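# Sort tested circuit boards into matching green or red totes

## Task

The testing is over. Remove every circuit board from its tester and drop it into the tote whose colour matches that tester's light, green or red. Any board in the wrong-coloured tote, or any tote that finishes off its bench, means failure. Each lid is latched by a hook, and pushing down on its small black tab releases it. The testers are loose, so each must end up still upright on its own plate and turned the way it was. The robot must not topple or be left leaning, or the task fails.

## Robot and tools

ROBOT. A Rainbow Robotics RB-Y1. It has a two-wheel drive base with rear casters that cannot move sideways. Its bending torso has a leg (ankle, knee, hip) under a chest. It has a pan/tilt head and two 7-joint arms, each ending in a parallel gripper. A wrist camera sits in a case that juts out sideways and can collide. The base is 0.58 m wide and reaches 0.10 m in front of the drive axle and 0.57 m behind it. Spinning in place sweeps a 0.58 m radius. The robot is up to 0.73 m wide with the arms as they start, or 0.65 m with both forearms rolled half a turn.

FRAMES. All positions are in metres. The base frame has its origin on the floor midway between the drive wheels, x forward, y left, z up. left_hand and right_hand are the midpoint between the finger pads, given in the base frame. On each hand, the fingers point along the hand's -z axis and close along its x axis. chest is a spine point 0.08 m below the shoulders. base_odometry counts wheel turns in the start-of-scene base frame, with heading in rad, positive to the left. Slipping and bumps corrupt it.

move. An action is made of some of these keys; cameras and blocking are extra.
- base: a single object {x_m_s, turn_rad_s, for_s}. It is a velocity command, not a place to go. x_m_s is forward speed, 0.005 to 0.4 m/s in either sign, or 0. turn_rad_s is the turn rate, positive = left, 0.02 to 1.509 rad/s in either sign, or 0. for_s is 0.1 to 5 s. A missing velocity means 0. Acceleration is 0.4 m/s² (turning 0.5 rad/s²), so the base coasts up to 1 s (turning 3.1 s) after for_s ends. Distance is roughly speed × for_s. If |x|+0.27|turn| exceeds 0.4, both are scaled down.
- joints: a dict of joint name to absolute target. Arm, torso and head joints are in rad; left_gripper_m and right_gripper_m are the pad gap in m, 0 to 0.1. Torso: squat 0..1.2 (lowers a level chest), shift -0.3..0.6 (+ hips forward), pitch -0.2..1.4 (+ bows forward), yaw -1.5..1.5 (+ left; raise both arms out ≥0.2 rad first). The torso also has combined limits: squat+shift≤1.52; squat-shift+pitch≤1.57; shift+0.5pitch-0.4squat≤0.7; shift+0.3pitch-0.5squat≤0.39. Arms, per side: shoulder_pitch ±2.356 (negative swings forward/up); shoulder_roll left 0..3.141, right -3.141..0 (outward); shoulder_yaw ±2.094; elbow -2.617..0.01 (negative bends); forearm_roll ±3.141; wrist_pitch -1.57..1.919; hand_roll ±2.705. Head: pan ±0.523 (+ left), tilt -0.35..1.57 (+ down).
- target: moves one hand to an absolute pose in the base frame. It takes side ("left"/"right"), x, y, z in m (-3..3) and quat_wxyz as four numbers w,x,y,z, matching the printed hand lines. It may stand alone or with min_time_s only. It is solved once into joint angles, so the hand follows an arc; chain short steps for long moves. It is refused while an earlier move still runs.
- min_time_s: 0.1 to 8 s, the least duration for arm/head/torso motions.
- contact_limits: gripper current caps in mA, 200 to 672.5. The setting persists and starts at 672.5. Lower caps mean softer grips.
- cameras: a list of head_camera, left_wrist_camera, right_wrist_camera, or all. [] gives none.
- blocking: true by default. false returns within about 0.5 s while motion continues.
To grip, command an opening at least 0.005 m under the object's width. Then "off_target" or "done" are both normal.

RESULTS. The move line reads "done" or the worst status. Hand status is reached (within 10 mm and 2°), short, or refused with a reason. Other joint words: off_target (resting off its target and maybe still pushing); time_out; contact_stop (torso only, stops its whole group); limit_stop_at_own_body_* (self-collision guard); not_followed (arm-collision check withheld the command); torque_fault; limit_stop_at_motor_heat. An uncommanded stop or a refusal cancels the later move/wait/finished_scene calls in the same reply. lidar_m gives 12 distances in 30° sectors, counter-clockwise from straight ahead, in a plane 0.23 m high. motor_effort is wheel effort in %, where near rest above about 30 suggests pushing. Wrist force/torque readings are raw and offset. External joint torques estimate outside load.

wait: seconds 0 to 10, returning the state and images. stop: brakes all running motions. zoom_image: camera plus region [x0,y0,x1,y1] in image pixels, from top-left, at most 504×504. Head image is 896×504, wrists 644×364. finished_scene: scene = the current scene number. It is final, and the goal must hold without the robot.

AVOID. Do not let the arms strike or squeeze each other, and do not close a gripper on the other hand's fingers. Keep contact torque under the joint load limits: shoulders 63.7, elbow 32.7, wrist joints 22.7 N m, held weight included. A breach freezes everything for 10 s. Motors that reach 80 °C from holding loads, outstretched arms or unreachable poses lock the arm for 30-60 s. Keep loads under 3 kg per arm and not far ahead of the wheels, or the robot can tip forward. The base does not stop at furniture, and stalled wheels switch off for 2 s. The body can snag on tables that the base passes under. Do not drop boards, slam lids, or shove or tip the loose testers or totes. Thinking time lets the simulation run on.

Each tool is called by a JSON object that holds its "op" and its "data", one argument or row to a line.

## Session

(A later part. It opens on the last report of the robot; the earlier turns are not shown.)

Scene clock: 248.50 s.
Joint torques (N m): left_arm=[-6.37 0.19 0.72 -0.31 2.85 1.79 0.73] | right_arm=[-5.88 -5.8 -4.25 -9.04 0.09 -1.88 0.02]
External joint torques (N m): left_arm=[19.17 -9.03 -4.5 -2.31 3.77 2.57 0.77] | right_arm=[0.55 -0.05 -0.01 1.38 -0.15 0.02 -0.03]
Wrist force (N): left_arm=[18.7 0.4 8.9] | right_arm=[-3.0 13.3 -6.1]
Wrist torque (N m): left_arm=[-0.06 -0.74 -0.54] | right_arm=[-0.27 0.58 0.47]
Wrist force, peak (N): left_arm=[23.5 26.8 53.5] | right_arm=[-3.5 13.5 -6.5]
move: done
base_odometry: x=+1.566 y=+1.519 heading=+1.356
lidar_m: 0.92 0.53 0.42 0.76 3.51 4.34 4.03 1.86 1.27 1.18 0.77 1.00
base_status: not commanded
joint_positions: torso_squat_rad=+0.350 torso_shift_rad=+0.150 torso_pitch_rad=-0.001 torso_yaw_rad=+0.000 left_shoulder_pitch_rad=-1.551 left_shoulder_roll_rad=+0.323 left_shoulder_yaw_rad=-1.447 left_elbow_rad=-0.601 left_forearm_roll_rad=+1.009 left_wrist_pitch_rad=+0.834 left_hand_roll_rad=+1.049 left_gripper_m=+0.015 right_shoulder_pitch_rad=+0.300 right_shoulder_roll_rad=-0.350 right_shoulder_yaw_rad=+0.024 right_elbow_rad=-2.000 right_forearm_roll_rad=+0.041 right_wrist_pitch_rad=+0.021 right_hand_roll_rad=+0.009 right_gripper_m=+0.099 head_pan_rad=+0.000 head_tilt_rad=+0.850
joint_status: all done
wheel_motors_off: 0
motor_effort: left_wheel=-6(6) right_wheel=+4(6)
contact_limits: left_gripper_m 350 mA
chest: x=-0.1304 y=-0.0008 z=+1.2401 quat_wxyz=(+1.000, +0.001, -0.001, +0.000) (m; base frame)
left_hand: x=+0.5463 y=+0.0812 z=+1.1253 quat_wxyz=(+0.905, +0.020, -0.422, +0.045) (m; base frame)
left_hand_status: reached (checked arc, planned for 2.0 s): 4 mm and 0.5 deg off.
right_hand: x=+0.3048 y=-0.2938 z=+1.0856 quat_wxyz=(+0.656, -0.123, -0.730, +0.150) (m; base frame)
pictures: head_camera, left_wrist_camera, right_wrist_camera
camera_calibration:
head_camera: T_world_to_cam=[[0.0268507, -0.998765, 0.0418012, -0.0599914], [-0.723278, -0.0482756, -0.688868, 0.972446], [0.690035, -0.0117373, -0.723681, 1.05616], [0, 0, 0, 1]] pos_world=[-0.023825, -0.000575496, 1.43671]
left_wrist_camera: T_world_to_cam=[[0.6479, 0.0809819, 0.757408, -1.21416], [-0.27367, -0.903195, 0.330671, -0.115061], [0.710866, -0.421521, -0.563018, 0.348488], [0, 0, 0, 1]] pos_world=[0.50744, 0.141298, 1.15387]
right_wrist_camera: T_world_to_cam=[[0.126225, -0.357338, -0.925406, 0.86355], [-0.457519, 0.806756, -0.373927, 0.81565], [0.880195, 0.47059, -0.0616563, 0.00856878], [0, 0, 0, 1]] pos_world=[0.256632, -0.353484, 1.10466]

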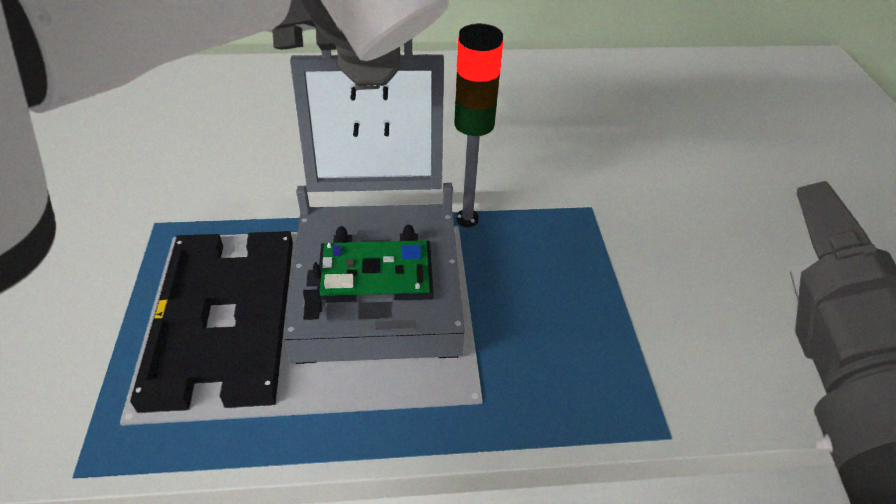

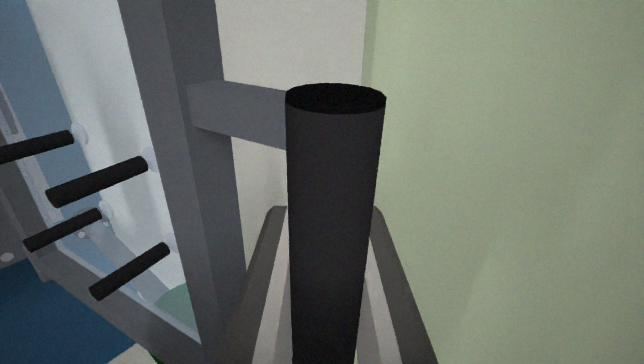

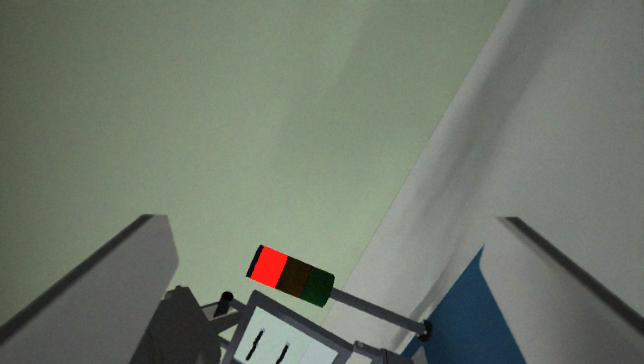

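{"op": "move", "data": {
  "joints": {"left_gripper_m":0.035}
}}

Scene clock: 258.13 s.
Joint torques (N m): left_arm=[-17.62 4.43 3.04 0 0.76 0.56 0.47] | right_arm=[-5.89 -5.95 -4.35 -9.16 0 -1.89 0.11]
External joint torques (N m): left_arm=[7.91 -4.77 -2.18 -1.99 1.67 1.34 0.51] | right_arm=[0.52 -0.2 -0.11 1.26 -0.24 0.01 0.05]
Wrist force (N): left_arm=[2.3 -0.3 -4.6] | right_arm=[-3.5 13.1 -6.3]
Wrist torque (N m): left_arm=[0.04 -0.62 -0.28] | right_arm=[-0.23 0.52 0.48]
Wrist force, peak (N): left_arm=[19.0 0.2 8.9] | right_arm=[-3.4 13.7 -6.4]
move: done
base_odometry: x=+1.566 y=+1.519 heading=+1.356
lidar_m: 0.92 0.53 0.42 0.75 3.50 4.33 4.03 1.85 1.28 1.18 0.79 0.99
base_status: not commanded
joint_positions: torso_squat_rad=+0.350 torso_shift_rad=+0.150 torso_pitch_rad=-0.001 torso_yaw_rad=+0.000 left_shoulder_pitch_rad=-1.548 left_shoulder_roll_rad=+0.322 left_shoulder_yaw_rad=-1.447 left_elbow_rad=-0.601 left_forearm_roll_rad=+1.009 left_wrist_pitch_rad=+0.835 left_hand_roll_rad=+1.049 left_gripper_m=+0.035 right_shoulder_pitch_rad=+0.300 right_shoulder_roll_rad=-0.350 right_shoulder_yaw_rad=+0.024 right_elbow_rad=-2.000 right_forearm_roll_rad=+0.041 right_wrist_pitch_rad=+0.021 right_hand_roll_rad=+0.009 right_gripper_m=+0.099 head_pan_rad=+0.000 head_tilt_rad=+0.850
joint_status: all done
wheel_motors_off: 0
motor_effort: left_wheel=-6(7) right_wheel=+4(6)
contact_limits: left_gripper_m 350 mA
chest: x=-0.1300 y=-0.0008 z=+1.2401 quat_wxyz=(+1.000, +0.001, +0.000, +0.000) (m; base frame)
left_hand: x=+0.5459 y=+0.0812 z=+1.1226 quat_wxyz=(+0.906, +0.020, -0.420, +0.045) (m; base frame)
right_hand: x=+0.3051 y=-0.2938 z=+1.0853 quat_wxyz=(+0.656, -0.123, -0.729, +0.150) (m; base frame)
pictures: head_camera, left_wrist_camera, right_wrist_camera
camera_calibration:
head_camera: T_world_to_cam=[[0.0268833, -0.998759, 0.0419267, -0.06008], [-0.723717, -0.0483782, -0.688399, 0.972058], [0.689573, -0.0118367, -0.72412, 1.05636], [0, 0, 0, 1]] pos_world=[-0.0233242, -0.000475287, 1.43661]
left_wrist_camera: T_world_to_cam=[[0.651009, 0.0809428, 0.754742, -1.21056], [-0.272185, -0.903285, 0.331649, -0.116086], [0.708592, -0.421336, -0.566016, 0.351911], [0, 0, 0, 1]] pos_world=[0.507126, 0.1414, 1.15134]
right_wrist_camera: T_world_to_cam=[[0.125592, -0.357346, -0.925489, 0.863611], [-0.457755, 0.806763, -0.373622, 0.815358], [0.880163, 0.470571, -0.0622541, 0.00890674], [0, 0, 0, 1]] pos_world=[0.256932, -0.353384, 1.10445]

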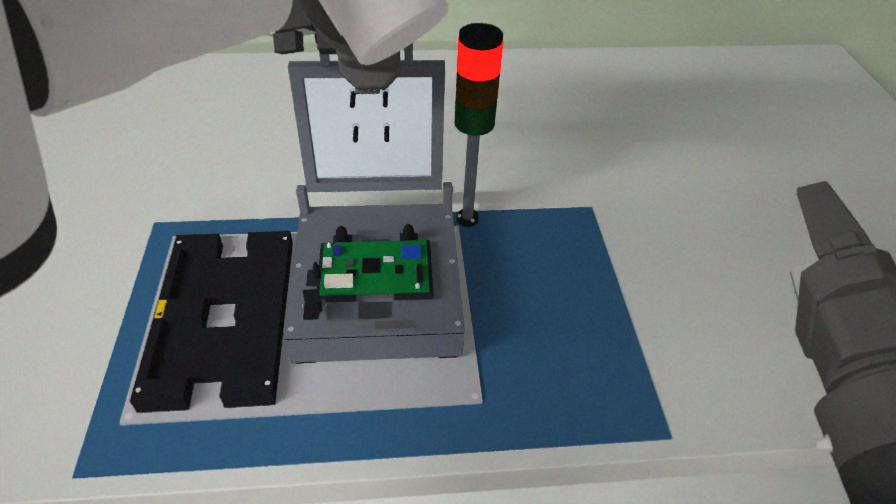

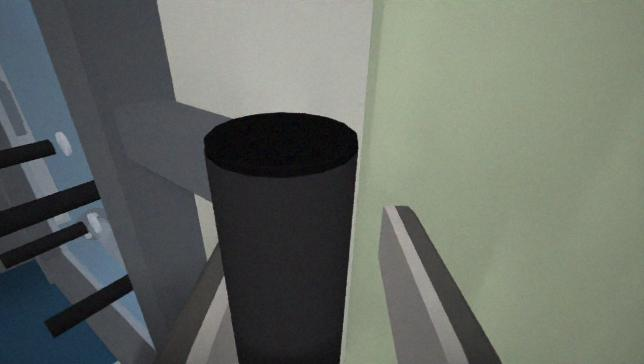

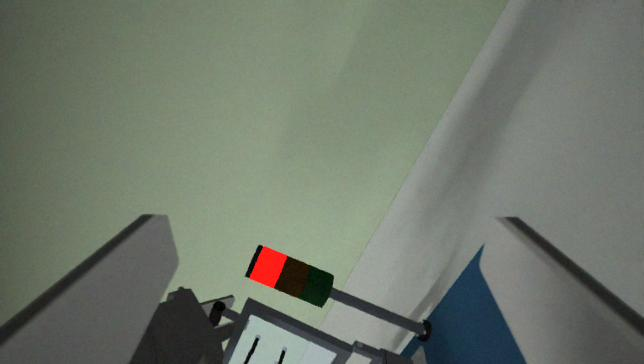

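{"op": "move", "data": {
  "target": {"side":"left","x":0.60,"y":0.085,"z":1.112,"quat_wxyz":[0.886,0.023,-0.461,0.043]},
  "min_time_s": 2
}}

Scene clock: 265.40 s.
Joint torques (N m): left_arm=[-12.77 1.86 0.38 0.17 0.71 -0.17 0.47] | right_arm=[-5.98 -5.82 -4.46 -9.23 -0.02 -1.84 0.05]
External joint torques (N m): left_arm=[13.11 -6.72 -2.28 -2.06 1.08 0.71 0.52] | right_arm=[0.44 -0.07 -0.22 1.2 -0.26 0.06 0]
Wrist force (N): left_arm=[11.2 1.8 5.4] | right_arm=[-3.4 13.6 -6.1]
Wrist torque (N m): left_arm=[0.09 -0.11 -0.29] | right_arm=[-0.31 0.54 0.47]
Wrist force, peak (N): left_arm=[19.7 0.4 10.7] | right_arm=[-3.6 13.6 -6.3]
move: short
base_odometry: x=+1.566 y=+1.519 heading=+1.356
lidar_m: 0.92 0.53 0.42 0.76 3.51 4.34 4.03 1.85 1.28 1.18 0.80 0.99
base_status: not commanded
joint_positions: torso_squat_rad=+0.350 torso_shift_rad=+0.150 torso_pitch_rad=-0.001 torso_yaw_rad=+0.000 left_shoulder_pitch_rad=-1.417 left_shoulder_roll_rad=+0.206 left_shoulder_yaw_rad=-1.479 left_elbow_rad=-0.266 left_forearm_roll_rad=+0.748 left_wrist_pitch_rad=+0.270 left_hand_roll_rad=+1.178 left_gripper_m=+0.035 right_shoulder_pitch_rad=+0.300 right_shoulder_roll_rad=-0.350 right_shoulder_yaw_rad=+0.024 right_elbow_rad=-2.000 right_forearm_roll_rad=+0.041 right_wrist_pitch_rad=+0.021 right_hand_roll_rad=+0.009 right_gripper_m=+0.099 head_pan_rad=+0.000 head_tilt_rad=+0.850
joint_status: all done
wheel_motors_off: 0
motor_effort: left_wheel=-5(7) right_wheel=+5(6)
contact_limits: left_gripper_m 350 mA
chest: x=-0.1302 y=-0.0008 z=+1.2401 quat_wxyz=(+1.000, +0.001, +0.000, +0.000) (m; base frame)
left_hand: x=+0.5932 y=+0.0871 z=+1.1168 quat_wxyz=(+0.829, -0.056, -0.556, -0.003) (m; base frame)
left_hand_status: short (checked arc, as near as the solve gets, planned for 2.0 s): 9 mm and 16.5 deg off. The place is met; only the turn is off.
right_hand: x=+0.3050 y=-0.2937 z=+1.0855 quat_wxyz=(+0.656, -0.123, -0.729, +0.150) (m; base frame)
pictures: head_camera, left_wrist_camera, right_wrist_camera
camera_calibration:
head_camera: T_world_to_cam=[[0.0269351, -0.99876, 0.0418616, -0.0599771], [-0.723469, -0.048375, -0.68866, 0.972223], [0.689831, -0.0117365, -0.723875, 1.05622], [0, 0, 0, 1]] pos_world=[-0.0236248, -0.000475133, 1.43661]
left_wrist_camera: T_world_to_cam=[[0.393925, 0.0714355, 0.916362, -1.26462], [-0.502325, -0.818184, 0.279721, 0.0911394], [0.769735, -0.570501, -0.286419, -0.0180038], [0, 0, 0, 1]] pos_world=[0.557806, 0.154636, 1.1282]
right_wrist_camera: T_world_to_cam=[[0.125975, -0.357386, -0.925422, 0.863543], [-0.457698, 0.806694, -0.37384, 0.815505], [0.880138, 0.470658, -0.0619521, 0.00879299], [0, 0, 0, 1]] pos_world=[0.256732, -0.353383, 1.10456]

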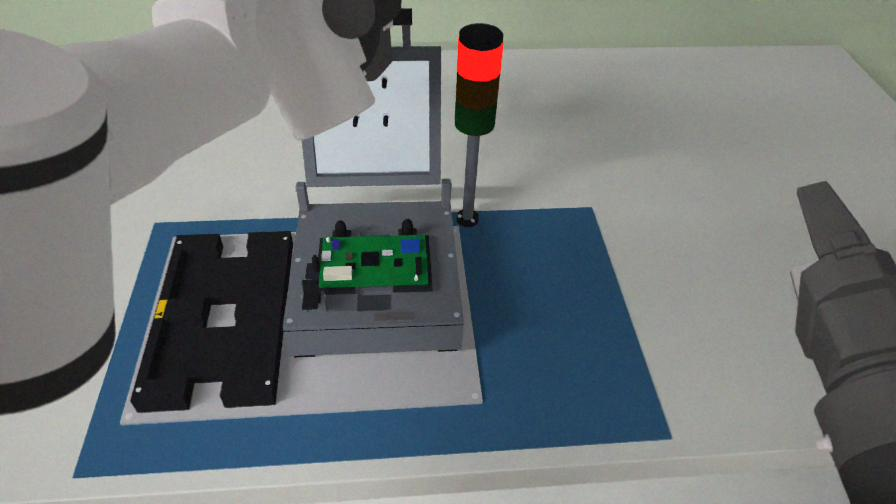

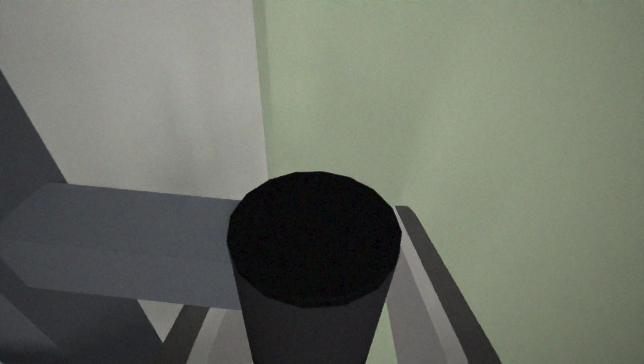

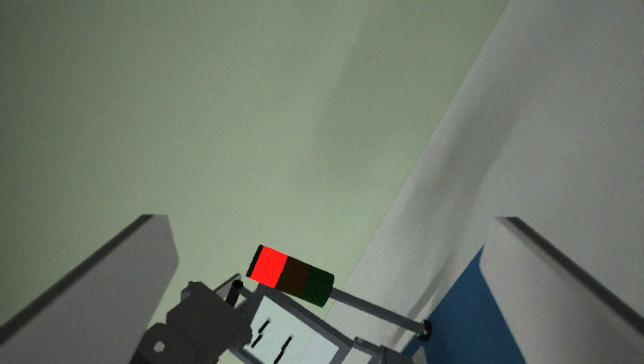

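{"op": "move", "data": {
  "target": {"side":"left","x":0.515,"y":0.095,"z":1.15,"quat_wxyz":[0.829,-0.056,-0.556,-0.003]},
  "min_time_s": 2
}}

Scene clock: 274.33 s.
Joint torques (N m): left_arm=[-29.29 12.63 13.91 2.97 -3.04 0.8 -0.08] | right_arm=[-5.63 -5.77 -4.33 -9.13 0.01 -1.94 0.14]
External joint torques (N m): left_arm=[-6.05 4.35 3.6 1.7 -1.78 0.75 -0.03] | right_arm=[0.76 -0.02 -0.08 1.29 -0.23 -0.04 0.09]
Wrist force (N): left_arm=[-20.8 -1.2 -12.3] | right_arm=[-3.1 13.3 -6.5]
Wrist torque (N m): left_arm=[-0.09 -0.75 -0.04] | right_arm=[-0.27 0.57 0.46]
Wrist force, peak (N): left_arm=[-23.9 -0.8 -11.3] | right_arm=[-3.3 13.7 -6.2]
move: done
base_odometry: x=+1.566 y=+1.519 heading=+1.356
lidar_m: 0.92 0.53 0.42 0.76 3.51 4.34 4.03 1.85 1.27 1.18 0.79 0.99
base_status: not commanded
joint_positions: torso_squat_rad=+0.350 torso_shift_rad=+0.150 torso_pitch_rad=+0.000 torso_yaw_rad=+0.000 left_shoulder_pitch_rad=-1.419 left_shoulder_roll_rad=+0.723 left_shoulder_yaw_rad=-1.489 left_elbow_rad=-1.365 left_forearm_roll_rad=+0.327 left_wrist_pitch_rad=+0.802 left_hand_roll_rad=+1.699 left_gripper_m=+0.035 right_shoulder_pitch_rad=+0.300 right_shoulder_roll_rad=-0.350 right_shoulder_yaw_rad=+0.024 right_elbow_rad=-2.000 right_forearm_roll_rad=+0.041 right_wrist_pitch_rad=+0.021 right_hand_roll_rad=+0.009 right_gripper_m=+0.099 head_pan_rad=+0.000 head_tilt_rad=+0.850
joint_status: all done
wheel_motors_off: 0
motor_effort: left_wheel=-4(6) right_wheel=+5(6)
contact_limits: left_gripper_m 350 mA
chest: x=-0.1295 y=-0.0007 z=+1.2401 quat_wxyz=(+1.000, +0.000, +0.000, +0.000) (m; base frame)
left_hand: x=+0.5145 y=+0.0943 z=+1.1476 quat_wxyz=(+0.833, -0.056, -0.551, -0.005) (m; base frame)
left_hand_status: reached (checked arc, planned for 2.0 s): 3 mm and 0.7 deg off.
right_hand: x=+0.3055 y=-0.2937 z=+1.0849 quat_wxyz=(+0.656, -0.123, -0.729, +0.150) (m; base frame)
pictures: head_camera, left_wrist_camera, right_wrist_camera
camera_calibration:
head_camera: T_world_to_cam=[[0.0269285, -0.998753, 0.0420402, -0.0601564], [-0.724398, -0.0484774, -0.687675, 0.971445], [0.688856, -0.0119358, -0.7248, 1.05676], [0, 0, 0, 1]] pos_world=[-0.0226229, -0.000375089, 1.43651]
left_wrist_camera: T_world_to_cam=[[0.404945, 0.0686655, 0.911759, -1.26253], [-0.501178, -0.817362, 0.284148, 0.0430242], [0.764749, -0.572017, -0.296573, 0.0698583], [0, 0, 0, 1]] pos_world=[0.479395, 0.161819, 1.15962]
right_wrist_camera: T_world_to_cam=[[0.124736, -0.357498, -0.925546, 0.863508], [-0.458126, 0.806688, -0.37333, 0.815173], [0.880092, 0.470585, -0.0631564, 0.00955489], [0, 0, 0, 1]] pos_world=[0.257332, -0.353384, 1.10415]

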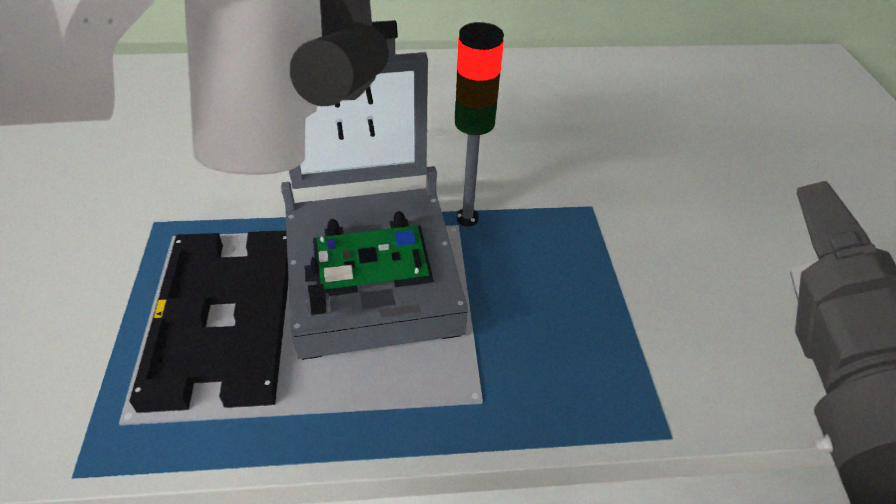

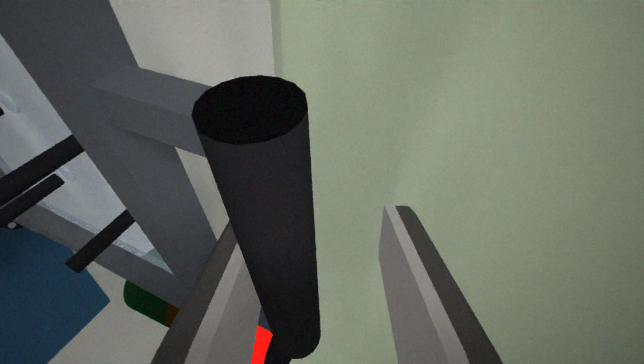

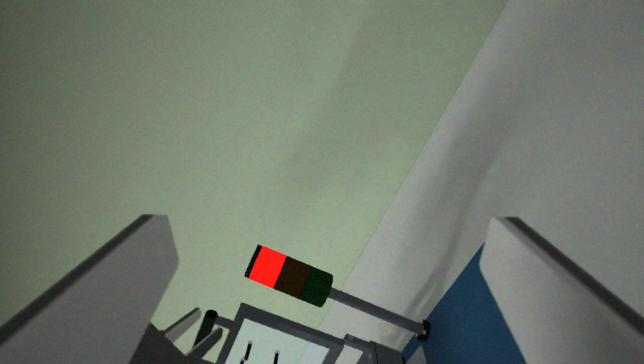

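{"op": "move", "data": {
  "target": {"side":"left","x":0.55,"y":0.085,"z":1.125,"quat_wxyz":[0.829,-0.056,-0.556,-0.003]},
  "min_time_s": 2,
  "cameras": ["head_camera","left_wrist_camera"]
}}

{"op": "move", "data": {
  "target": {"side":"left","x":0.585,"y":0.087,"z":1.11,"quat_wxyz":[0.829,-0.056,-0.556,-0.003]},
  "min_time_s": 2,
  "cameras": ["head_camera","left_wrist_camera"]
}}

Scene clock: 285.80 s.
Joint torques (N m): left_arm=[-22.08 6.74 7.4 2.35 -0.98 -0.27 -0.2] | right_arm=[-5.88 -5.76 -4.21 -9.05 0 -1.98 0.12]
External joint torques (N m): left_arm=[2.5 -1.73 -1.35 0.87 0.09 -0.27 -0.15] | right_arm=[0.52 -0.01 0.04 1.37 -0.24 -0.08 0.07]
Wrist force (N): left_arm=[-7.4 0.7 -5.1] | right_arm=[-3.2 13.6 -6.2]
Wrist torque (N m): left_arm=[-0.08 -0.74 -0.18] | right_arm=[-0.30 0.57 0.48]
Wrist force, peak (N): left_arm=[-21.1 -1.3 -12.6] | right_arm=[-3.3 13.8 -6.5]
move: done
base_odometry: x=+1.566 y=+1.519 heading=+1.356
lidar_m: 0.91 0.53 0.41 0.77 3.51 4.34 4.03 1.85 1.28 1.17 0.79 1.00
base_status: not commanded
joint_positions: torso_squat_rad=+0.350 torso_shift_rad=+0.150 torso_pitch_rad=+0.000 torso_yaw_rad=+0.000 left_shoulder_pitch_rad=-1.398 left_shoulder_roll_rad=+0.558 left_shoulder_yaw_rad=-1.497 left_elbow_rad=-1.048 left_forearm_roll_rad=+0.311 left_wrist_pitch_rad=+0.651 left_hand_roll_rad=+1.677 left_gripper_m=+0.035 right_shoulder_pitch_rad=+0.300 right_shoulder_roll_rad=-0.350 right_shoulder_yaw_rad=+0.024 right_elbow_rad=-2.000 right_forearm_roll_rad=+0.041 right_wrist_pitch_rad=+0.021 right_hand_roll_rad=+0.009 right_gripper_m=+0.099 head_pan_rad=+0.000 head_tilt_rad=+0.850
joint_status: all done
wheel_motors_off: 0
motor_effort: left_wheel=-4(7) right_wheel=+5(5)
contact_limits: left_gripper_m 350 mA
chest: x=-0.1297 y=-0.0007 z=+1.2401 quat_wxyz=(+1.000, +0.000, +0.000, +0.000) (m; base frame)
left_hand: x=+0.5495 y=+0.0852 z=+1.1258 quat_wxyz=(+0.829, -0.056, -0.557, -0.003) (m; base frame)
left_hand_status: reached (checked arc, planned for 2.0 s): 1 mm and 0.1 deg off.
right_hand: x=+0.3054 y=-0.2937 z=+1.0850 quat_wxyz=(+0.656, -0.123, -0.729, +0.150) (m; base frame)
pictures: head_camera, left_wrist_camera
camera_calibration:
head_camera: T_world_to_cam=[[0.0269802, -0.998754, 0.041975, -0.0600562], [-0.72415, -0.0484742, -0.687936, 0.971681], [0.689114, -0.0118356, -0.724556, 1.05656], [0, 0, 0, 1]] pos_world=[-0.0228235, -0.000374935, 1.43651]
left_wrist_camera: T_world_to_cam=[[0.39266, 0.0720461, 0.916857, -1.2554], [-0.501714, -0.818736, 0.279204, 0.0653743], [0.770779, -0.569633, -0.285339, 0.0152283], [0, 0, 0, 1]] pos_world=[0.514006, 0.152645, 1.13711]

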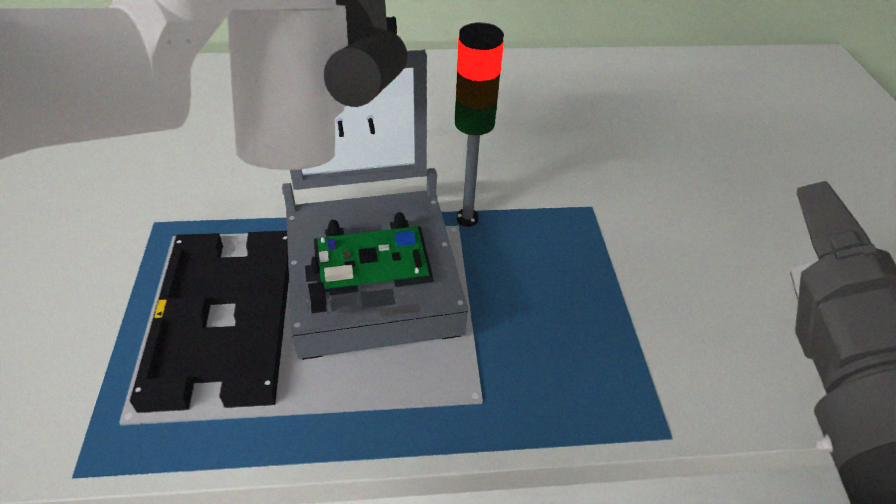

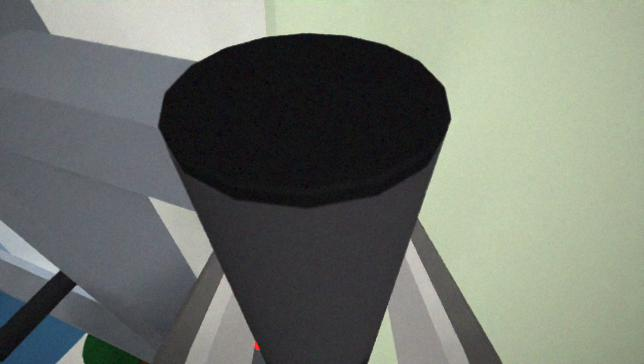

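Scene clock: 288.13 s.
Joint torques (N m): left_arm=[-10.57 -5.5 3.26 -4.38 2.23 -1.84 0.23] | right_arm=[-5.91 -5.69 -4.22 -9.04 0.17 -1.94 0.01]
External joint torques (N m): left_arm=[15.2 -14.12 -1.95 -6.45 2.88 -1.53 0.28] | right_arm=[0.51 0.06 0.02 1.38 -0.07 -0.04 -0.04]
Wrist force (N): left_arm=[19.5 8.8 -4.0] | right_arm=[-3.1 13.2 -6.2]
Wrist torque (N m): left_arm=[-0.16 -0.42 -0.62] | right_arm=[-0.25 0.58 0.47]
Wrist force, peak (N): left_arm=[29.1 13.8 13.6] | right_arm=[-3.5 13.6 -6.4]
move: done
base_odometry: x=+1.566 y=+1.519 heading=+1.356
lidar_m: 0.92 0.53 0.41 0.76 3.50 4.34 4.03 1.85 1.27 1.18 0.79 1.00
base_status: not commanded
joint_positions: torso_squat_rad=+0.350 torso_shift_rad=+0.150 torso_pitch_rad=-0.001 torso_yaw_rad=+0.000 left_shoulder_pitch_rad=-1.399 left_shoulder_roll_rad=+0.343 left_shoulder_yaw_rad=-1.499 left_elbow_rad=-0.560 left_forearm_roll_rad=+0.447 left_wrist_pitch_rad=+0.396 left_hand_roll_rad=+1.507 left_gripper_m=+0.035 right_shoulder_pitch_rad=+0.300 right_shoulder_roll_rad=-0.350 right_shoulder_yaw_rad=+0.024 right_elbow_rad=-2.000 right_forearm_roll_rad=+0.041 right_wrist_pitch_rad=+0.021 right_hand_roll_rad=+0.009 right_gripper_m=+0.099 head_pan_rad=+0.000 head_tilt_rad=+0.850
joint_status: all done
wheel_motors_off: 0
motor_effort: left_wheel=-2(5) right_wheel=+2(5)
contact_limits: left_gripper_m 350 mA
chest: x=-0.1301 y=-0.0007 z=+1.2401 quat_wxyz=(+1.000, +0.000, +0.000, +0.000) (m; base frame)
left_hand: x=+0.5859 y=+0.0895 z=+1.1141 quat_wxyz=(+0.827, -0.055, -0.559, -0.002) (m; base frame)
left_hand_status: reached (checked arc, planned for 2.0 s): 5 mm and 0.5 deg off.
right_hand: x=+0.3051 y=-0.2936 z=+1.0854 quat_wxyz=(+0.656, -0.123, -0.729, +0.150) (m; base frame)
pictures: head_camera, left_wrist_camera
camera_calibration:
head_camera: T_world_to_cam=[[0.0270864, -0.998751, 0.0419941, -0.0600687], [-0.72356, -0.0485744, -0.68855, 0.972212], [0.68973, -0.0117349, -0.723972, 1.05622], [0, 0, 0, 1]] pos_world=[-0.0234249, -0.000374404, 1.43661]
left_wrist_camera: T_world_to_cam=[[0.386792, 0.0721734, 0.919338, -1.25868], [-0.500472, -0.820913, 0.275009, 0.0945269], [0.774545, -0.566474, -0.281402, -0.020597], [0, 0, 0, 1]] pos_world=[0.550108, 0.156774, 1.12536]

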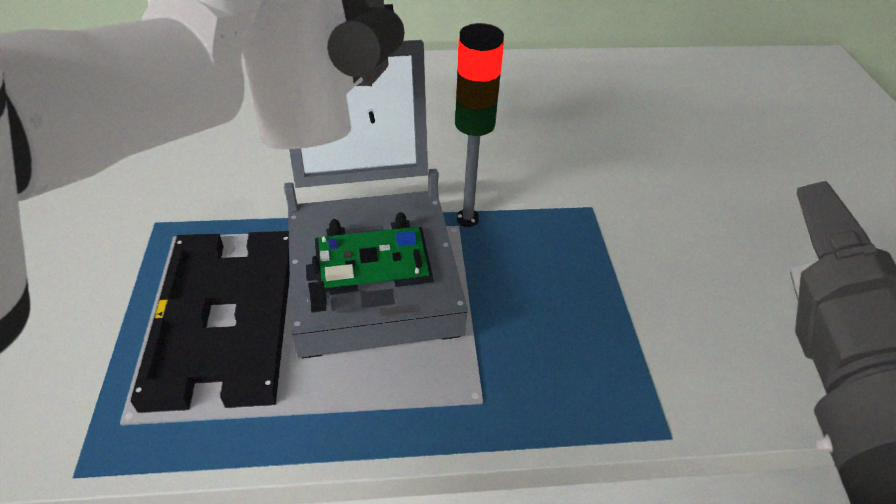

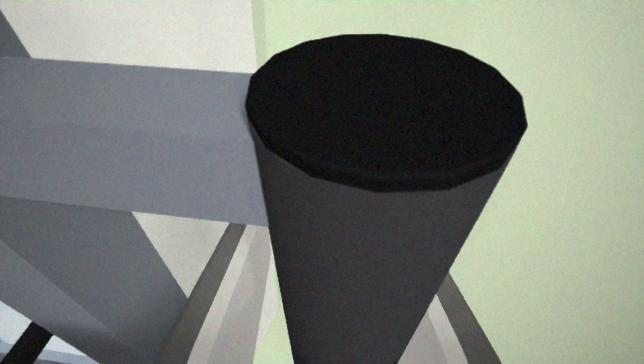

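{"op": "move", "data": {
  "joints": {"left_gripper_m":0.065},
  "cameras": ["head_camera","left_wrist_camera"]
}}

{"op": "move", "data": {
  "target": {"side":"left","x":0.52,"y":0.093,"z":1.128,"quat_wxyz":[0.829,-0.056,-0.556,-0.003]},
  "min_time_s": 3,
  "cameras": ["head_camera","left_wrist_camera"]
}}

Scene clock: 295.30 s.
Joint torques (N m): left_arm=[0.83 -8.5 0.74 -7 3.53 -1.69 0.43] | right_arm=[-6.14 -5.89 -4.09 -9.12 -0.02 -1.85 0.06]
External joint torques (N m): left_arm=[26.61 -17.15 -4.47 -9.08 4.18 -1.39 0.49] | right_arm=[0.29 -0.14 0.16 1.3 -0.26 0.05 0.01]
Wrist force (N): left_arm=[36.9 8.4 -2.8] | right_arm=[-3.3 13.1 -5.9]
Wrist torque (N m): left_arm=[-0.16 -0.27 -0.86] | right_arm=[-0.24 0.56 0.47]
Wrist force, peak (N): left_arm=[37.2 8.4 -2.4] | right_arm=[-3.4 13.5 -6.4]
move: off_target
base_odometry: x=+1.566 y=+1.519 heading=+1.356
lidar_m: 0.92 0.52 0.42 0.76 3.50 4.33 4.04 1.86 1.28 1.18 0.78 0.99
base_status: not commanded
joint_positions: torso_squat_rad=+0.350 torso_shift_rad=+0.150 torso_pitch_rad=-0.001 torso_yaw_rad=+0.000 left_shoulder_pitch_rad=-1.401 left_shoulder_roll_rad=+0.343 left_shoulder_yaw_rad=-1.498 left_elbow_rad=-0.560 left_forearm_roll_rad=+0.446 left_wrist_pitch_rad=+0.396 left_hand_roll_rad=+1.507 left_gripper_m=+0.045 right_shoulder_pitch_rad=+0.300 right_shoulder_roll_rad=-0.350 right_shoulder_yaw_rad=+0.024 right_elbow_rad=-2.000 right_forearm_roll_rad=+0.041 right_wrist_pitch_rad=+0.021 right_hand_roll_rad=+0.009 right_gripper_m=+0.099 head_pan_rad=+0.000 head_tilt_rad=+0.850
joint_status: left_gripper_m off_target (ended at +0.045, target +0.065)
wheel_motors_off: 0
motor_effort: left_wheel=-2(4) right_wheel=+2(3)
contact_limits: left_gripper_m 350 mA
chest: x=-0.1304 y=-0.0007 z=+1.2401 quat_wxyz=(+1.000, +0.000, -0.001, +0.000) (m; base frame)
left_hand: x=+0.5863 y=+0.0895 z=+1.1169 quat_wxyz=(+0.826, -0.055, -0.561, -0.002) (m; base frame)
right_hand: x=+0.3049 y=-0.2936 z=+1.0857 quat_wxyz=(+0.656, -0.123, -0.730, +0.150) (m; base frame)
pictures: head_camera, left_wrist_camera
camera_calibration:
head_camera: T_world_to_cam=[[0.0270574, -0.998751, 0.042014, -0.0600887], [-0.723073, -0.0485754, -0.689061, 0.972667], [0.690241, -0.011735, -0.723484, 1.05595], [0, 0, 0, 1]] pos_world=[-0.0239258, -0.0003744, 1.43672]
left_wrist_camera: T_world_to_cam=[[0.383166, 0.0723768, 0.92084, -1.26095], [-0.501285, -0.821047, 0.27312, 0.0966394], [0.77582, -0.566253, -0.278316, -0.0242524], [0, 0, 0, 1]] pos_world=[0.550413, 0.156876, 1.12799]

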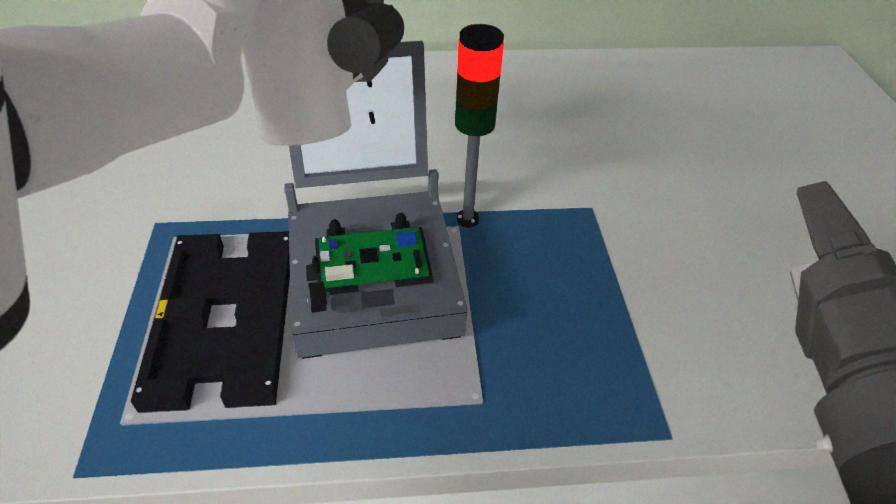

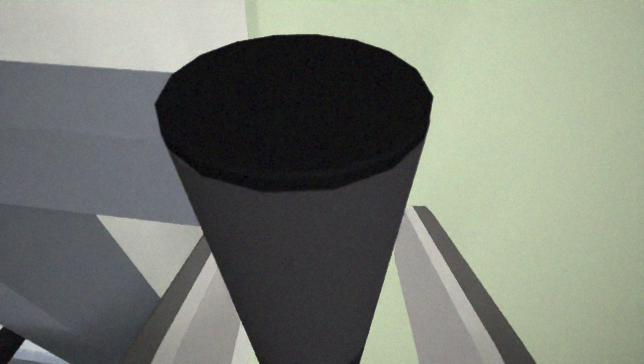

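Scene clock: 298.63 s.
Joint torques (N m): left_arm=[3.77 9.18 -8 1.86 4.55 2.5 -0.06] | right_arm=[-5.93 -5.36 -4.35 -9.21 -0.06 -1.94 0.06]
External joint torques (N m): left_arm=[27.31 0.88 -17.9 0.5 5.78 2.35 -0.01] | right_arm=[0.51 0.38 -0.11 1.22 -0.3 -0.04 0.01]
Wrist force (N): left_arm=[29.6 -17.2 6.1] | right_arm=[-3.1 13.3 -6.3]
Wrist torque (N m): left_arm=[0.40 -0.61 0.05] | right_arm=[-0.28 0.58 0.47]
Wrist force, peak (N): left_arm=[44.9 16.3 3.4] | right_arm=[-3.6 13.6 -6.3]
move: done
base_odometry: x=+1.566 y=+1.519 heading=+1.356
lidar_m: 0.92 0.53 0.43 0.77 3.51 4.34 4.03 1.84 1.27 1.18 0.79 1.00
base_status: not commanded
joint_positions: torso_squat_rad=+0.350 torso_shift_rad=+0.149 torso_pitch_rad=-0.002 torso_yaw_rad=+0.000 left_shoulder_pitch_rad=-1.402 left_shoulder_roll_rad=+0.671 left_shoulder_yaw_rad=-1.518 left_elbow_rad=-1.288 left_forearm_roll_rad=+0.262 left_wrist_pitch_rad=+0.765 left_hand_roll_rad=+1.761 left_gripper_m=+0.065 right_shoulder_pitch_rad=+0.300 right_shoulder_roll_rad=-0.350 right_shoulder_yaw_rad=+0.024 right_elbow_rad=-2.000 right_forearm_roll_rad=+0.041 right_wrist_pitch_rad=+0.021 right_hand_roll_rad=+0.009 right_gripper_m=+0.099 head_pan_rad=+0.000 head_tilt_rad=+0.850
joint_status: all done
wheel_motors_off: 0
on_its_own: left_gripper_m moved +0.019 to your old target +0.065
motor_effort: left_wheel=-4(7) right_wheel=+1(3)
contact_limits: left_gripper_m 350 mA
chest: x=-0.1307 y=-0.0010 z=+1.2401 quat_wxyz=(+1.000, +0.001, -0.001, +0.000) (m; base frame)
left_hand: x=+0.5214 y=+0.0899 z=+1.1339 quat_wxyz=(+0.827, -0.058, -0.560, -0.004) (m; base frame)
left_hand_status: reached (checked arc, planned for 3.0 s): 7 mm and 0.6 deg off.
right_hand: x=+0.3046 y=-0.2940 z=+1.0857 quat_wxyz=(+0.655, -0.124, -0.730, +0.150) (m; base frame)
pictures: head_camera, left_wrist_camera
camera_calibration:
head_camera: T_world_to_cam=[[0.0266821, -0.998775, 0.0416802, -0.0600115], [-0.722895, -0.0480767, -0.689284, 0.972756], [0.690443, -0.0117389, -0.723292, 1.05588], [0, 0, 0, 1]] pos_world=[-0.0242255, -0.000776223, 1.43672]
left_wrist_camera: T_world_to_cam=[[0.386112, 0.0730755, 0.919553, -1.25188], [-0.50714, -0.815872, 0.27778, 0.0570482], [0.770536, -0.573596, -0.277959, 0.03397], [0, 0, 0, 1]] pos_world=[0.486122, 0.157511, 1.14476]

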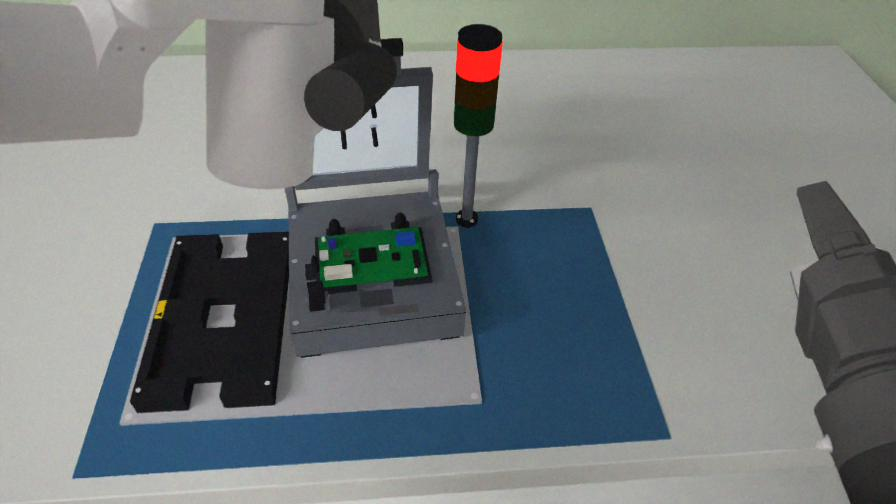

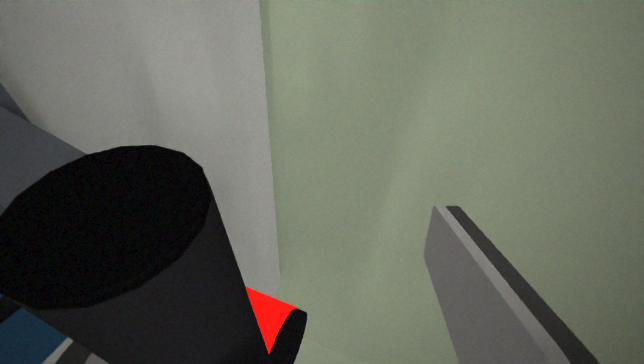

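{"op": "move", "data": {
  "target": {"side":"left","x":0.553,"y":0.09,"z":1.125,"quat_wxyz":[0.829,-0.056,-0.556,-0.003]},
  "min_time_s": 1.5,
  "cameras": ["left_wrist_camera"]
}}

{"op": "move", "data": {
  "target": {"side":"left","x":0.588,"y":0.09,"z":1.118,"quat_wxyz":[0.829,-0.056,-0.556,-0.003]},
  "min_time_s": 1.5,
  "cameras": ["head_camera","left_wrist_camera","right_wrist_camera"]
}}

Scene clock: 323.00 s.
Joint torques (N m): left_arm=[1.26 -12.73 -2.35 -8.37 5.4 -4.25 0.72] | right_arm=[-6.36 -5.78 -4.4 -9.13 0.04 -1.9 0.06]
External joint torques (N m): left_arm=[26.06 -21.36 -10.88 -10.15 6.42 -4.26 0.77] | right_arm=[0.08 -0.03 -0.15 1.29 -0.2 -0.01 0.01]
Wrist force (N): left_arm=[38.4 12.0 10.6] | right_arm=[-3.5 13.5 -6.2]
Wrist torque (N m): left_arm=[0.29 -0.35 -1.14] | right_arm=[-0.29 0.53 0.46]
Wrist force, peak (N): left_arm=[44.4 11.0 25.0] | right_arm=[-3.5 13.8 -6.2]
move: done
base_odometry: x=+1.566 y=+1.519 heading=+1.356
lidar_m: 0.92 0.53 0.42 0.76 3.50 4.34 4.02 1.85 1.27 1.18 0.78 1.00
base_status: not commanded
joint_positions: torso_squat_rad=+0.350 torso_shift_rad=+0.149 torso_pitch_rad=-0.002 torso_yaw_rad=+0.000 left_shoulder_pitch_rad=-1.411 left_shoulder_roll_rad=+0.560 left_shoulder_yaw_rad=-1.516 left_elbow_rad=-1.014 left_forearm_roll_rad=+0.323 left_wrist_pitch_rad=+0.621 left_hand_roll_rad=+1.682 left_gripper_m=+0.065 right_shoulder_pitch_rad=+0.300 right_shoulder_roll_rad=-0.350 right_shoulder_yaw_rad=+0.024 right_elbow_rad=-2.000 right_forearm_roll_rad=+0.041 right_wrist_pitch_rad=+0.021 right_hand_roll_rad=+0.009 right_gripper_m=+0.099 head_pan_rad=+0.000 head_tilt_rad=+0.850
joint_status: all done
wheel_motors_off: 0
motor_effort: left_wheel=-4(6) right_wheel=+4(5)
contact_limits: left_gripper_m 350 mA
chest: x=-0.1308 y=-0.0007 z=+1.2401 quat_wxyz=(+1.000, +0.000, -0.001, +0.000) (m; base frame)
left_hand: x=+0.5552 y=+0.0936 z=+1.1315 quat_wxyz=(+0.826, -0.054, -0.561, -0.001) (m; base frame)
left_hand_status: reached (checked arc, planned for 1.5 s): 8 mm and 0.7 deg off.
right_hand: x=+0.3046 y=-0.2935 z=+1.0859 quat_wxyz=(+0.655, -0.123, -0.730, +0.150) (m; base frame)
pictures: left_wrist_camera
camera_calibration:
left_wrist_camera: T_world_to_cam=[[0.383513, 0.0741121, 0.920557, -1.26286], [-0.499349, -0.821866, 0.274201, 0.0782004], [0.776896, -0.564839, -0.278189, 0.00536027], [0, 0, 0, 1]] pos_world=[0.519209, 0.160891, 1.14258]

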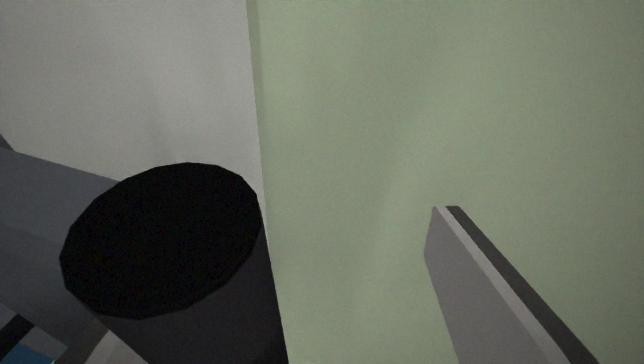

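Scene clock: 324.83 s.
Joint torques (N m): left_arm=[2.06 -14.51 -0.96 -9.81 4.27 -2.11 0.99] | right_arm=[-6.08 -5.85 -4.23 -9.05 -0.02 -1.94 0.05]
External joint torques (N m): left_arm=[28 -23.32 -5.84 -12.18 4.86 -1.71 1.04] | right_arm=[0.35 -0.1 0.01 1.38 -0.26 -0.04 0]
Wrist force (N): left_arm=[40.9 12.6 0.2] | right_arm=[-3.4 13.4 -6.1]
Wrist torque (N m): left_arm=[-0.03 -0.15 -1.26] | right_arm=[-0.30 0.54 0.47]
Wrist force, peak (N): left_arm=[48.7 15.6 16.6] | right_arm=[-3.6 13.5 -6.4]
move: done
base_odometry: x=+1.566 y=+1.519 heading=+1.356
lidar_m: 0.92 0.52 0.42 0.76 3.50 4.34 4.03 1.85 1.27 1.18 0.79 1.00
base_status: not commanded
joint_positions: torso_squat_rad=+0.350 torso_shift_rad=+0.149 torso_pitch_rad=-0.002 torso_yaw_rad=+0.000 left_shoulder_pitch_rad=-1.420 left_shoulder_roll_rad=+0.337 left_shoulder_yaw_rad=-1.516 left_elbow_rad=-0.520 left_forearm_roll_rad=+0.519 left_wrist_pitch_rad=+0.372 left_hand_roll_rad=+1.455 left_gripper_m=+0.064 right_shoulder_pitch_rad=+0.300 right_shoulder_roll_rad=-0.350 right_shoulder_yaw_rad=+0.024 right_elbow_rad=-2.000 right_forearm_roll_rad=+0.041 right_wrist_pitch_rad=+0.021 right_hand_roll_rad=+0.009 right_gripper_m=+0.099 head_pan_rad=+0.000 head_tilt_rad=+0.850
joint_status: all done
wheel_motors_off: 0
motor_effort: left_wheel=-4(6) right_wheel=+1(3)
contact_limits: left_gripper_m 350 mA
chest: x=-0.1306 y=-0.0007 z=+1.2401 quat_wxyz=(+1.000, +0.000, -0.001, +0.000) (m; base frame)
left_hand: x=+0.5904 y=+0.0937 z=+1.1245 quat_wxyz=(+0.826, -0.054, -0.561, -0.001) (m; base frame)
left_hand_status: reached (checked arc, planned for 1.5 s): 8 mm and 0.8 deg off.
right_hand: x=+0.3048 y=-0.2935 z=+1.0858 quat_wxyz=(+0.655, -0.123, -0.730, +0.150) (m; base frame)
pictures: head_camera, left_wrist_camera, right_wrist_camera
camera_calibration:
head_camera: T_world_to_cam=[[0.0271185, -0.998746, 0.0420902, -0.0600911], [-0.722875, -0.0486755, -0.689262, 0.97282], [0.690446, -0.0117343, -0.723288, 1.05581], [0, 0, 0, 1]] pos_world=[-0.0241263, -0.000274034, 1.43672]
left_wrist_camera: T_world_to_cam=[[0.382508, 0.0731826, 0.921049, -1.26979], [-0.499927, -0.82194, 0.272926, 0.099556], [0.77702, -0.564854, -0.277813, -0.02437], [0, 0, 0, 1]] pos_world=[0.55441, 0.16099, 1.13559]
right_wrist_camera: T_world_to_cam=[[0.12674, -0.357512, -0.925269, 0.863604], [-0.457549, 0.806558, -0.374317, 0.815843], [0.880105, 0.470797, -0.0613568, 0.00829956], [0, 0, 0, 1]] pos_world=[0.256531, -0.353182, 1.10496]

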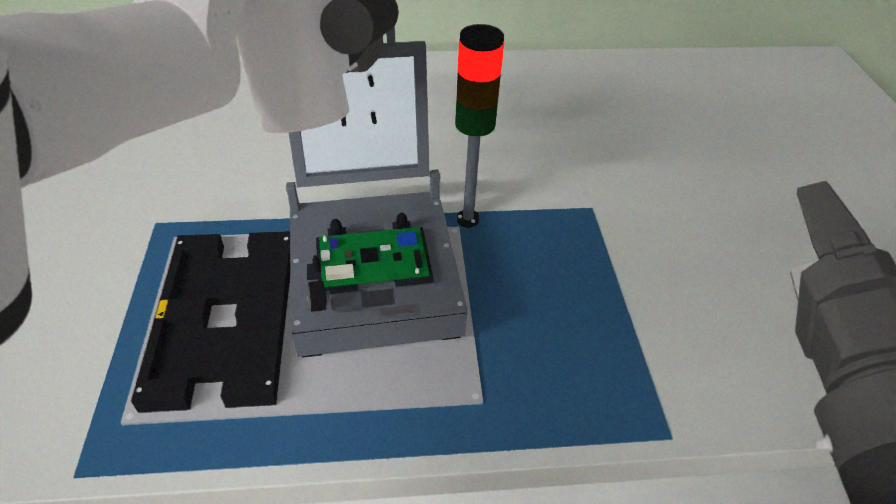

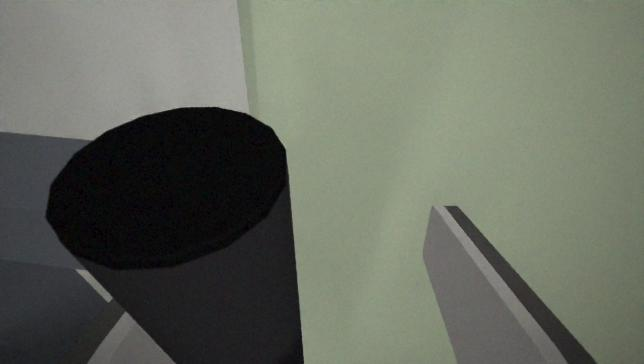

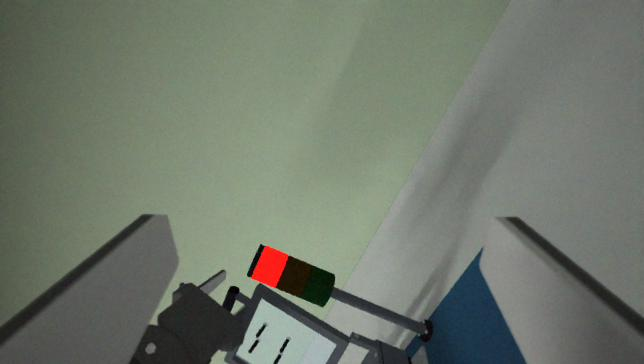

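{"op": "move", "data": {
  "joints": {"left_gripper_m":0.035},
  "cameras": ["left_wrist_camera"]
}}

{"op": "move", "data": {
  "target": {"side":"left","x":0.585,"y":0.09,"z":1.127,"quat_wxyz":[0.829,-0.056,-0.556,-0.003]},
  "cameras": ["left_wrist_camera"]
}}

Scene clock: 333.20 s.
Joint torques (N m): left_arm=[-22.65 6.78 3.43 1.53 -0.08 -0.73 0.43] | right_arm=[-5.79 -5.67 -4.17 -9.15 -0.01 -1.95 0.06]
External joint torques (N m): left_arm=[3.22 -1.93 -1.47 -0.8 0.52 -0.32 0.48] | right_arm=[0.62 0.08 0.08 1.28 -0.25 -0.05 0.01]
Wrist force (N): left_arm=[-7.6 1.5 -4.3] | right_arm=[-3.4 13.2 -6.1]
Wrist torque (N m): left_arm=[-0.10 -0.77 -0.19] | right_arm=[-0.25 0.55 0.47]
Wrist force, peak (N): left_arm=[41.0 13.2 0.9] | right_arm=[-3.5 13.6 -6.3]
move: done
base_odometry: x=+1.566 y=+1.519 heading=+1.356
lidar_m: 0.91 0.53 0.43 0.76 3.51 4.33 4.03 1.85 1.27 1.18 0.79 1.00
base_status: not commanded
joint_positions: torso_squat_rad=+0.350 torso_shift_rad=+0.150 torso_pitch_rad=+0.000 torso_yaw_rad=+0.000 left_shoulder_pitch_rad=-1.413 left_shoulder_roll_rad=+0.332 left_shoulder_yaw_rad=-1.517 left_elbow_rad=-0.523 left_forearm_roll_rad=+0.520 left_wrist_pitch_rad=+0.371 left_hand_roll_rad=+1.455 left_gripper_m=+0.035 right_shoulder_pitch_rad=+0.300 right_shoulder_roll_rad=-0.350 right_shoulder_yaw_rad=+0.024 right_elbow_rad=-2.000 right_forearm_roll_rad=+0.041 right_wrist_pitch_rad=+0.021 right_hand_roll_rad=+0.009 right_gripper_m=+0.099 head_pan_rad=+0.000 head_tilt_rad=+0.850
joint_status: all done
wheel_motors_off: 0
motor_effort: left_wheel=-4(5) right_wheel=+1(2)
contact_limits: left_gripper_m 350 mA
chest: x=-0.1300 y=-0.0007 z=+1.2401 quat_wxyz=(+1.000, +0.000, +0.000, +0.000) (m; base frame)
left_hand: x=+0.5885 y=+0.0901 z=+1.1176 quat_wxyz=(+0.829, -0.056, -0.557, -0.003) (m; base frame)
right_hand: x=+0.3052 y=-0.2936 z=+1.0853 quat_wxyz=(+0.656, -0.123, -0.729, +0.150) (m; base frame)
pictures: left_wrist_camera
camera_calibration:
left_wrist_camera: T_world_to_cam=[[0.3923, 0.0721977, 0.917, -1.26357], [-0.501799, -0.818708, 0.279132, 0.0914152], [0.770908, -0.569653, -0.28495, -0.0149638], [0, 0, 0, 1]] pos_world=[0.553107, 0.157545, 1.12891]

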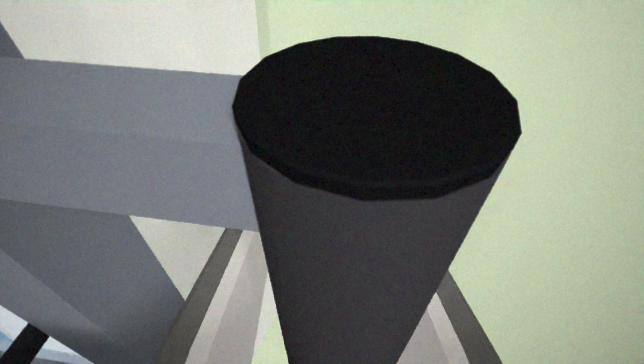

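Scene clock: 334.23 s.
Joint torques (N m): left_arm=[-24.49 8.59 5.21 1.98 -0.43 -0.31 0.21] | right_arm=[-6.06 -5.62 -4.29 -9.09 0.05 -1.84 -0.02]
External joint torques (N m): left_arm=[1.34 -0.25 -0.52 -0.3 0.25 0.06 0.26] | right_arm=[0.34 0.13 -0.04 1.33 -0.19 0.06 -0.07]
Wrist force (N): left_arm=[-8.2 1.6 -5.4] | right_arm=[-3.7 13.2 -6.3]
Wrist torque (N m): left_arm=[-0.17 -0.83 -0.17] | right_arm=[-0.27 0.50 0.47]
Wrist force, peak (N): left_arm=[-9.2 1.3 -5.6] | right_arm=[-3.4 13.4 -6.5]
move: done
base_odometry: x=+1.566 y=+1.519 heading=+1.356
lidar_m: 0.92 0.53 0.42 0.76 3.50 4.34 4.03 1.86 1.27 1.18 0.78 0.99
base_status: not commanded
joint_positions: torso_squat_rad=+0.350 torso_shift_rad=+0.150 torso_pitch_rad=+0.000 torso_yaw_rad=+0.000 left_shoulder_pitch_rad=-1.428 left_shoulder_roll_rad=+0.383 left_shoulder_yaw_rad=-1.514 left_elbow_rad=-0.622 left_forearm_roll_rad=+0.512 left_wrist_pitch_rad=+0.422 left_hand_roll_rad=+1.472 left_gripper_m=+0.035 right_shoulder_pitch_rad=+0.300 right_shoulder_roll_rad=-0.350 right_shoulder_yaw_rad=+0.024 right_elbow_rad=-2.000 right_forearm_roll_rad=+0.041 right_wrist_pitch_rad=+0.021 right_hand_roll_rad=+0.009 right_gripper_m=+0.099 head_pan_rad=+0.000 head_tilt_rad=+0.850
joint_status: all done
wheel_motors_off: 0
motor_effort: left_wheel=-3(5) right_wheel=+1(3)
contact_limits: left_gripper_m 350 mA
chest: x=-0.1299 y=-0.0007 z=+1.2401 quat_wxyz=(+1.000, +0.000, +0.000, +0.000) (m; base frame)
left_hand: x=+0.5858 y=+0.0898 z=+1.1269 quat_wxyz=(+0.830, -0.056, -0.555, -0.003) (m; base frame)
left_hand_status: reached (checked arc, planned for 0.4 s): 1 mm and 0.1 deg off.
right_hand: x=+0.3052 y=-0.2937 z=+1.0852 quat_wxyz=(+0.656, -0.123, -0.729, +0.150) (m; base frame)
pictures: left_wrist_camera
camera_calibration:
left_wrist_camera: T_world_to_cam=[[0.395394, 0.071205, 0.915747, -1.2713], [-0.501008, -0.818897, 0.279996, 0.0857791], [0.76984, -0.569506, -0.288113, -0.00618456], [0, 0, 0, 1]] pos_world=[0.550403, 0.157245, 1.13839]

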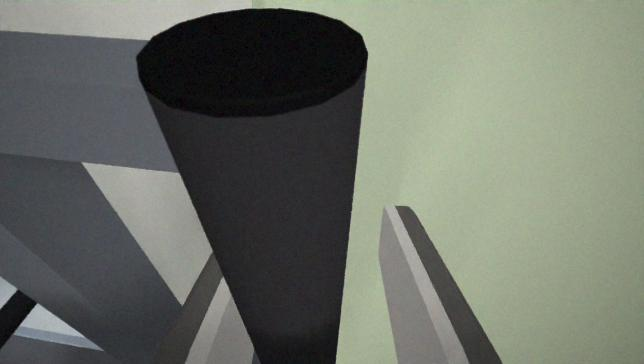

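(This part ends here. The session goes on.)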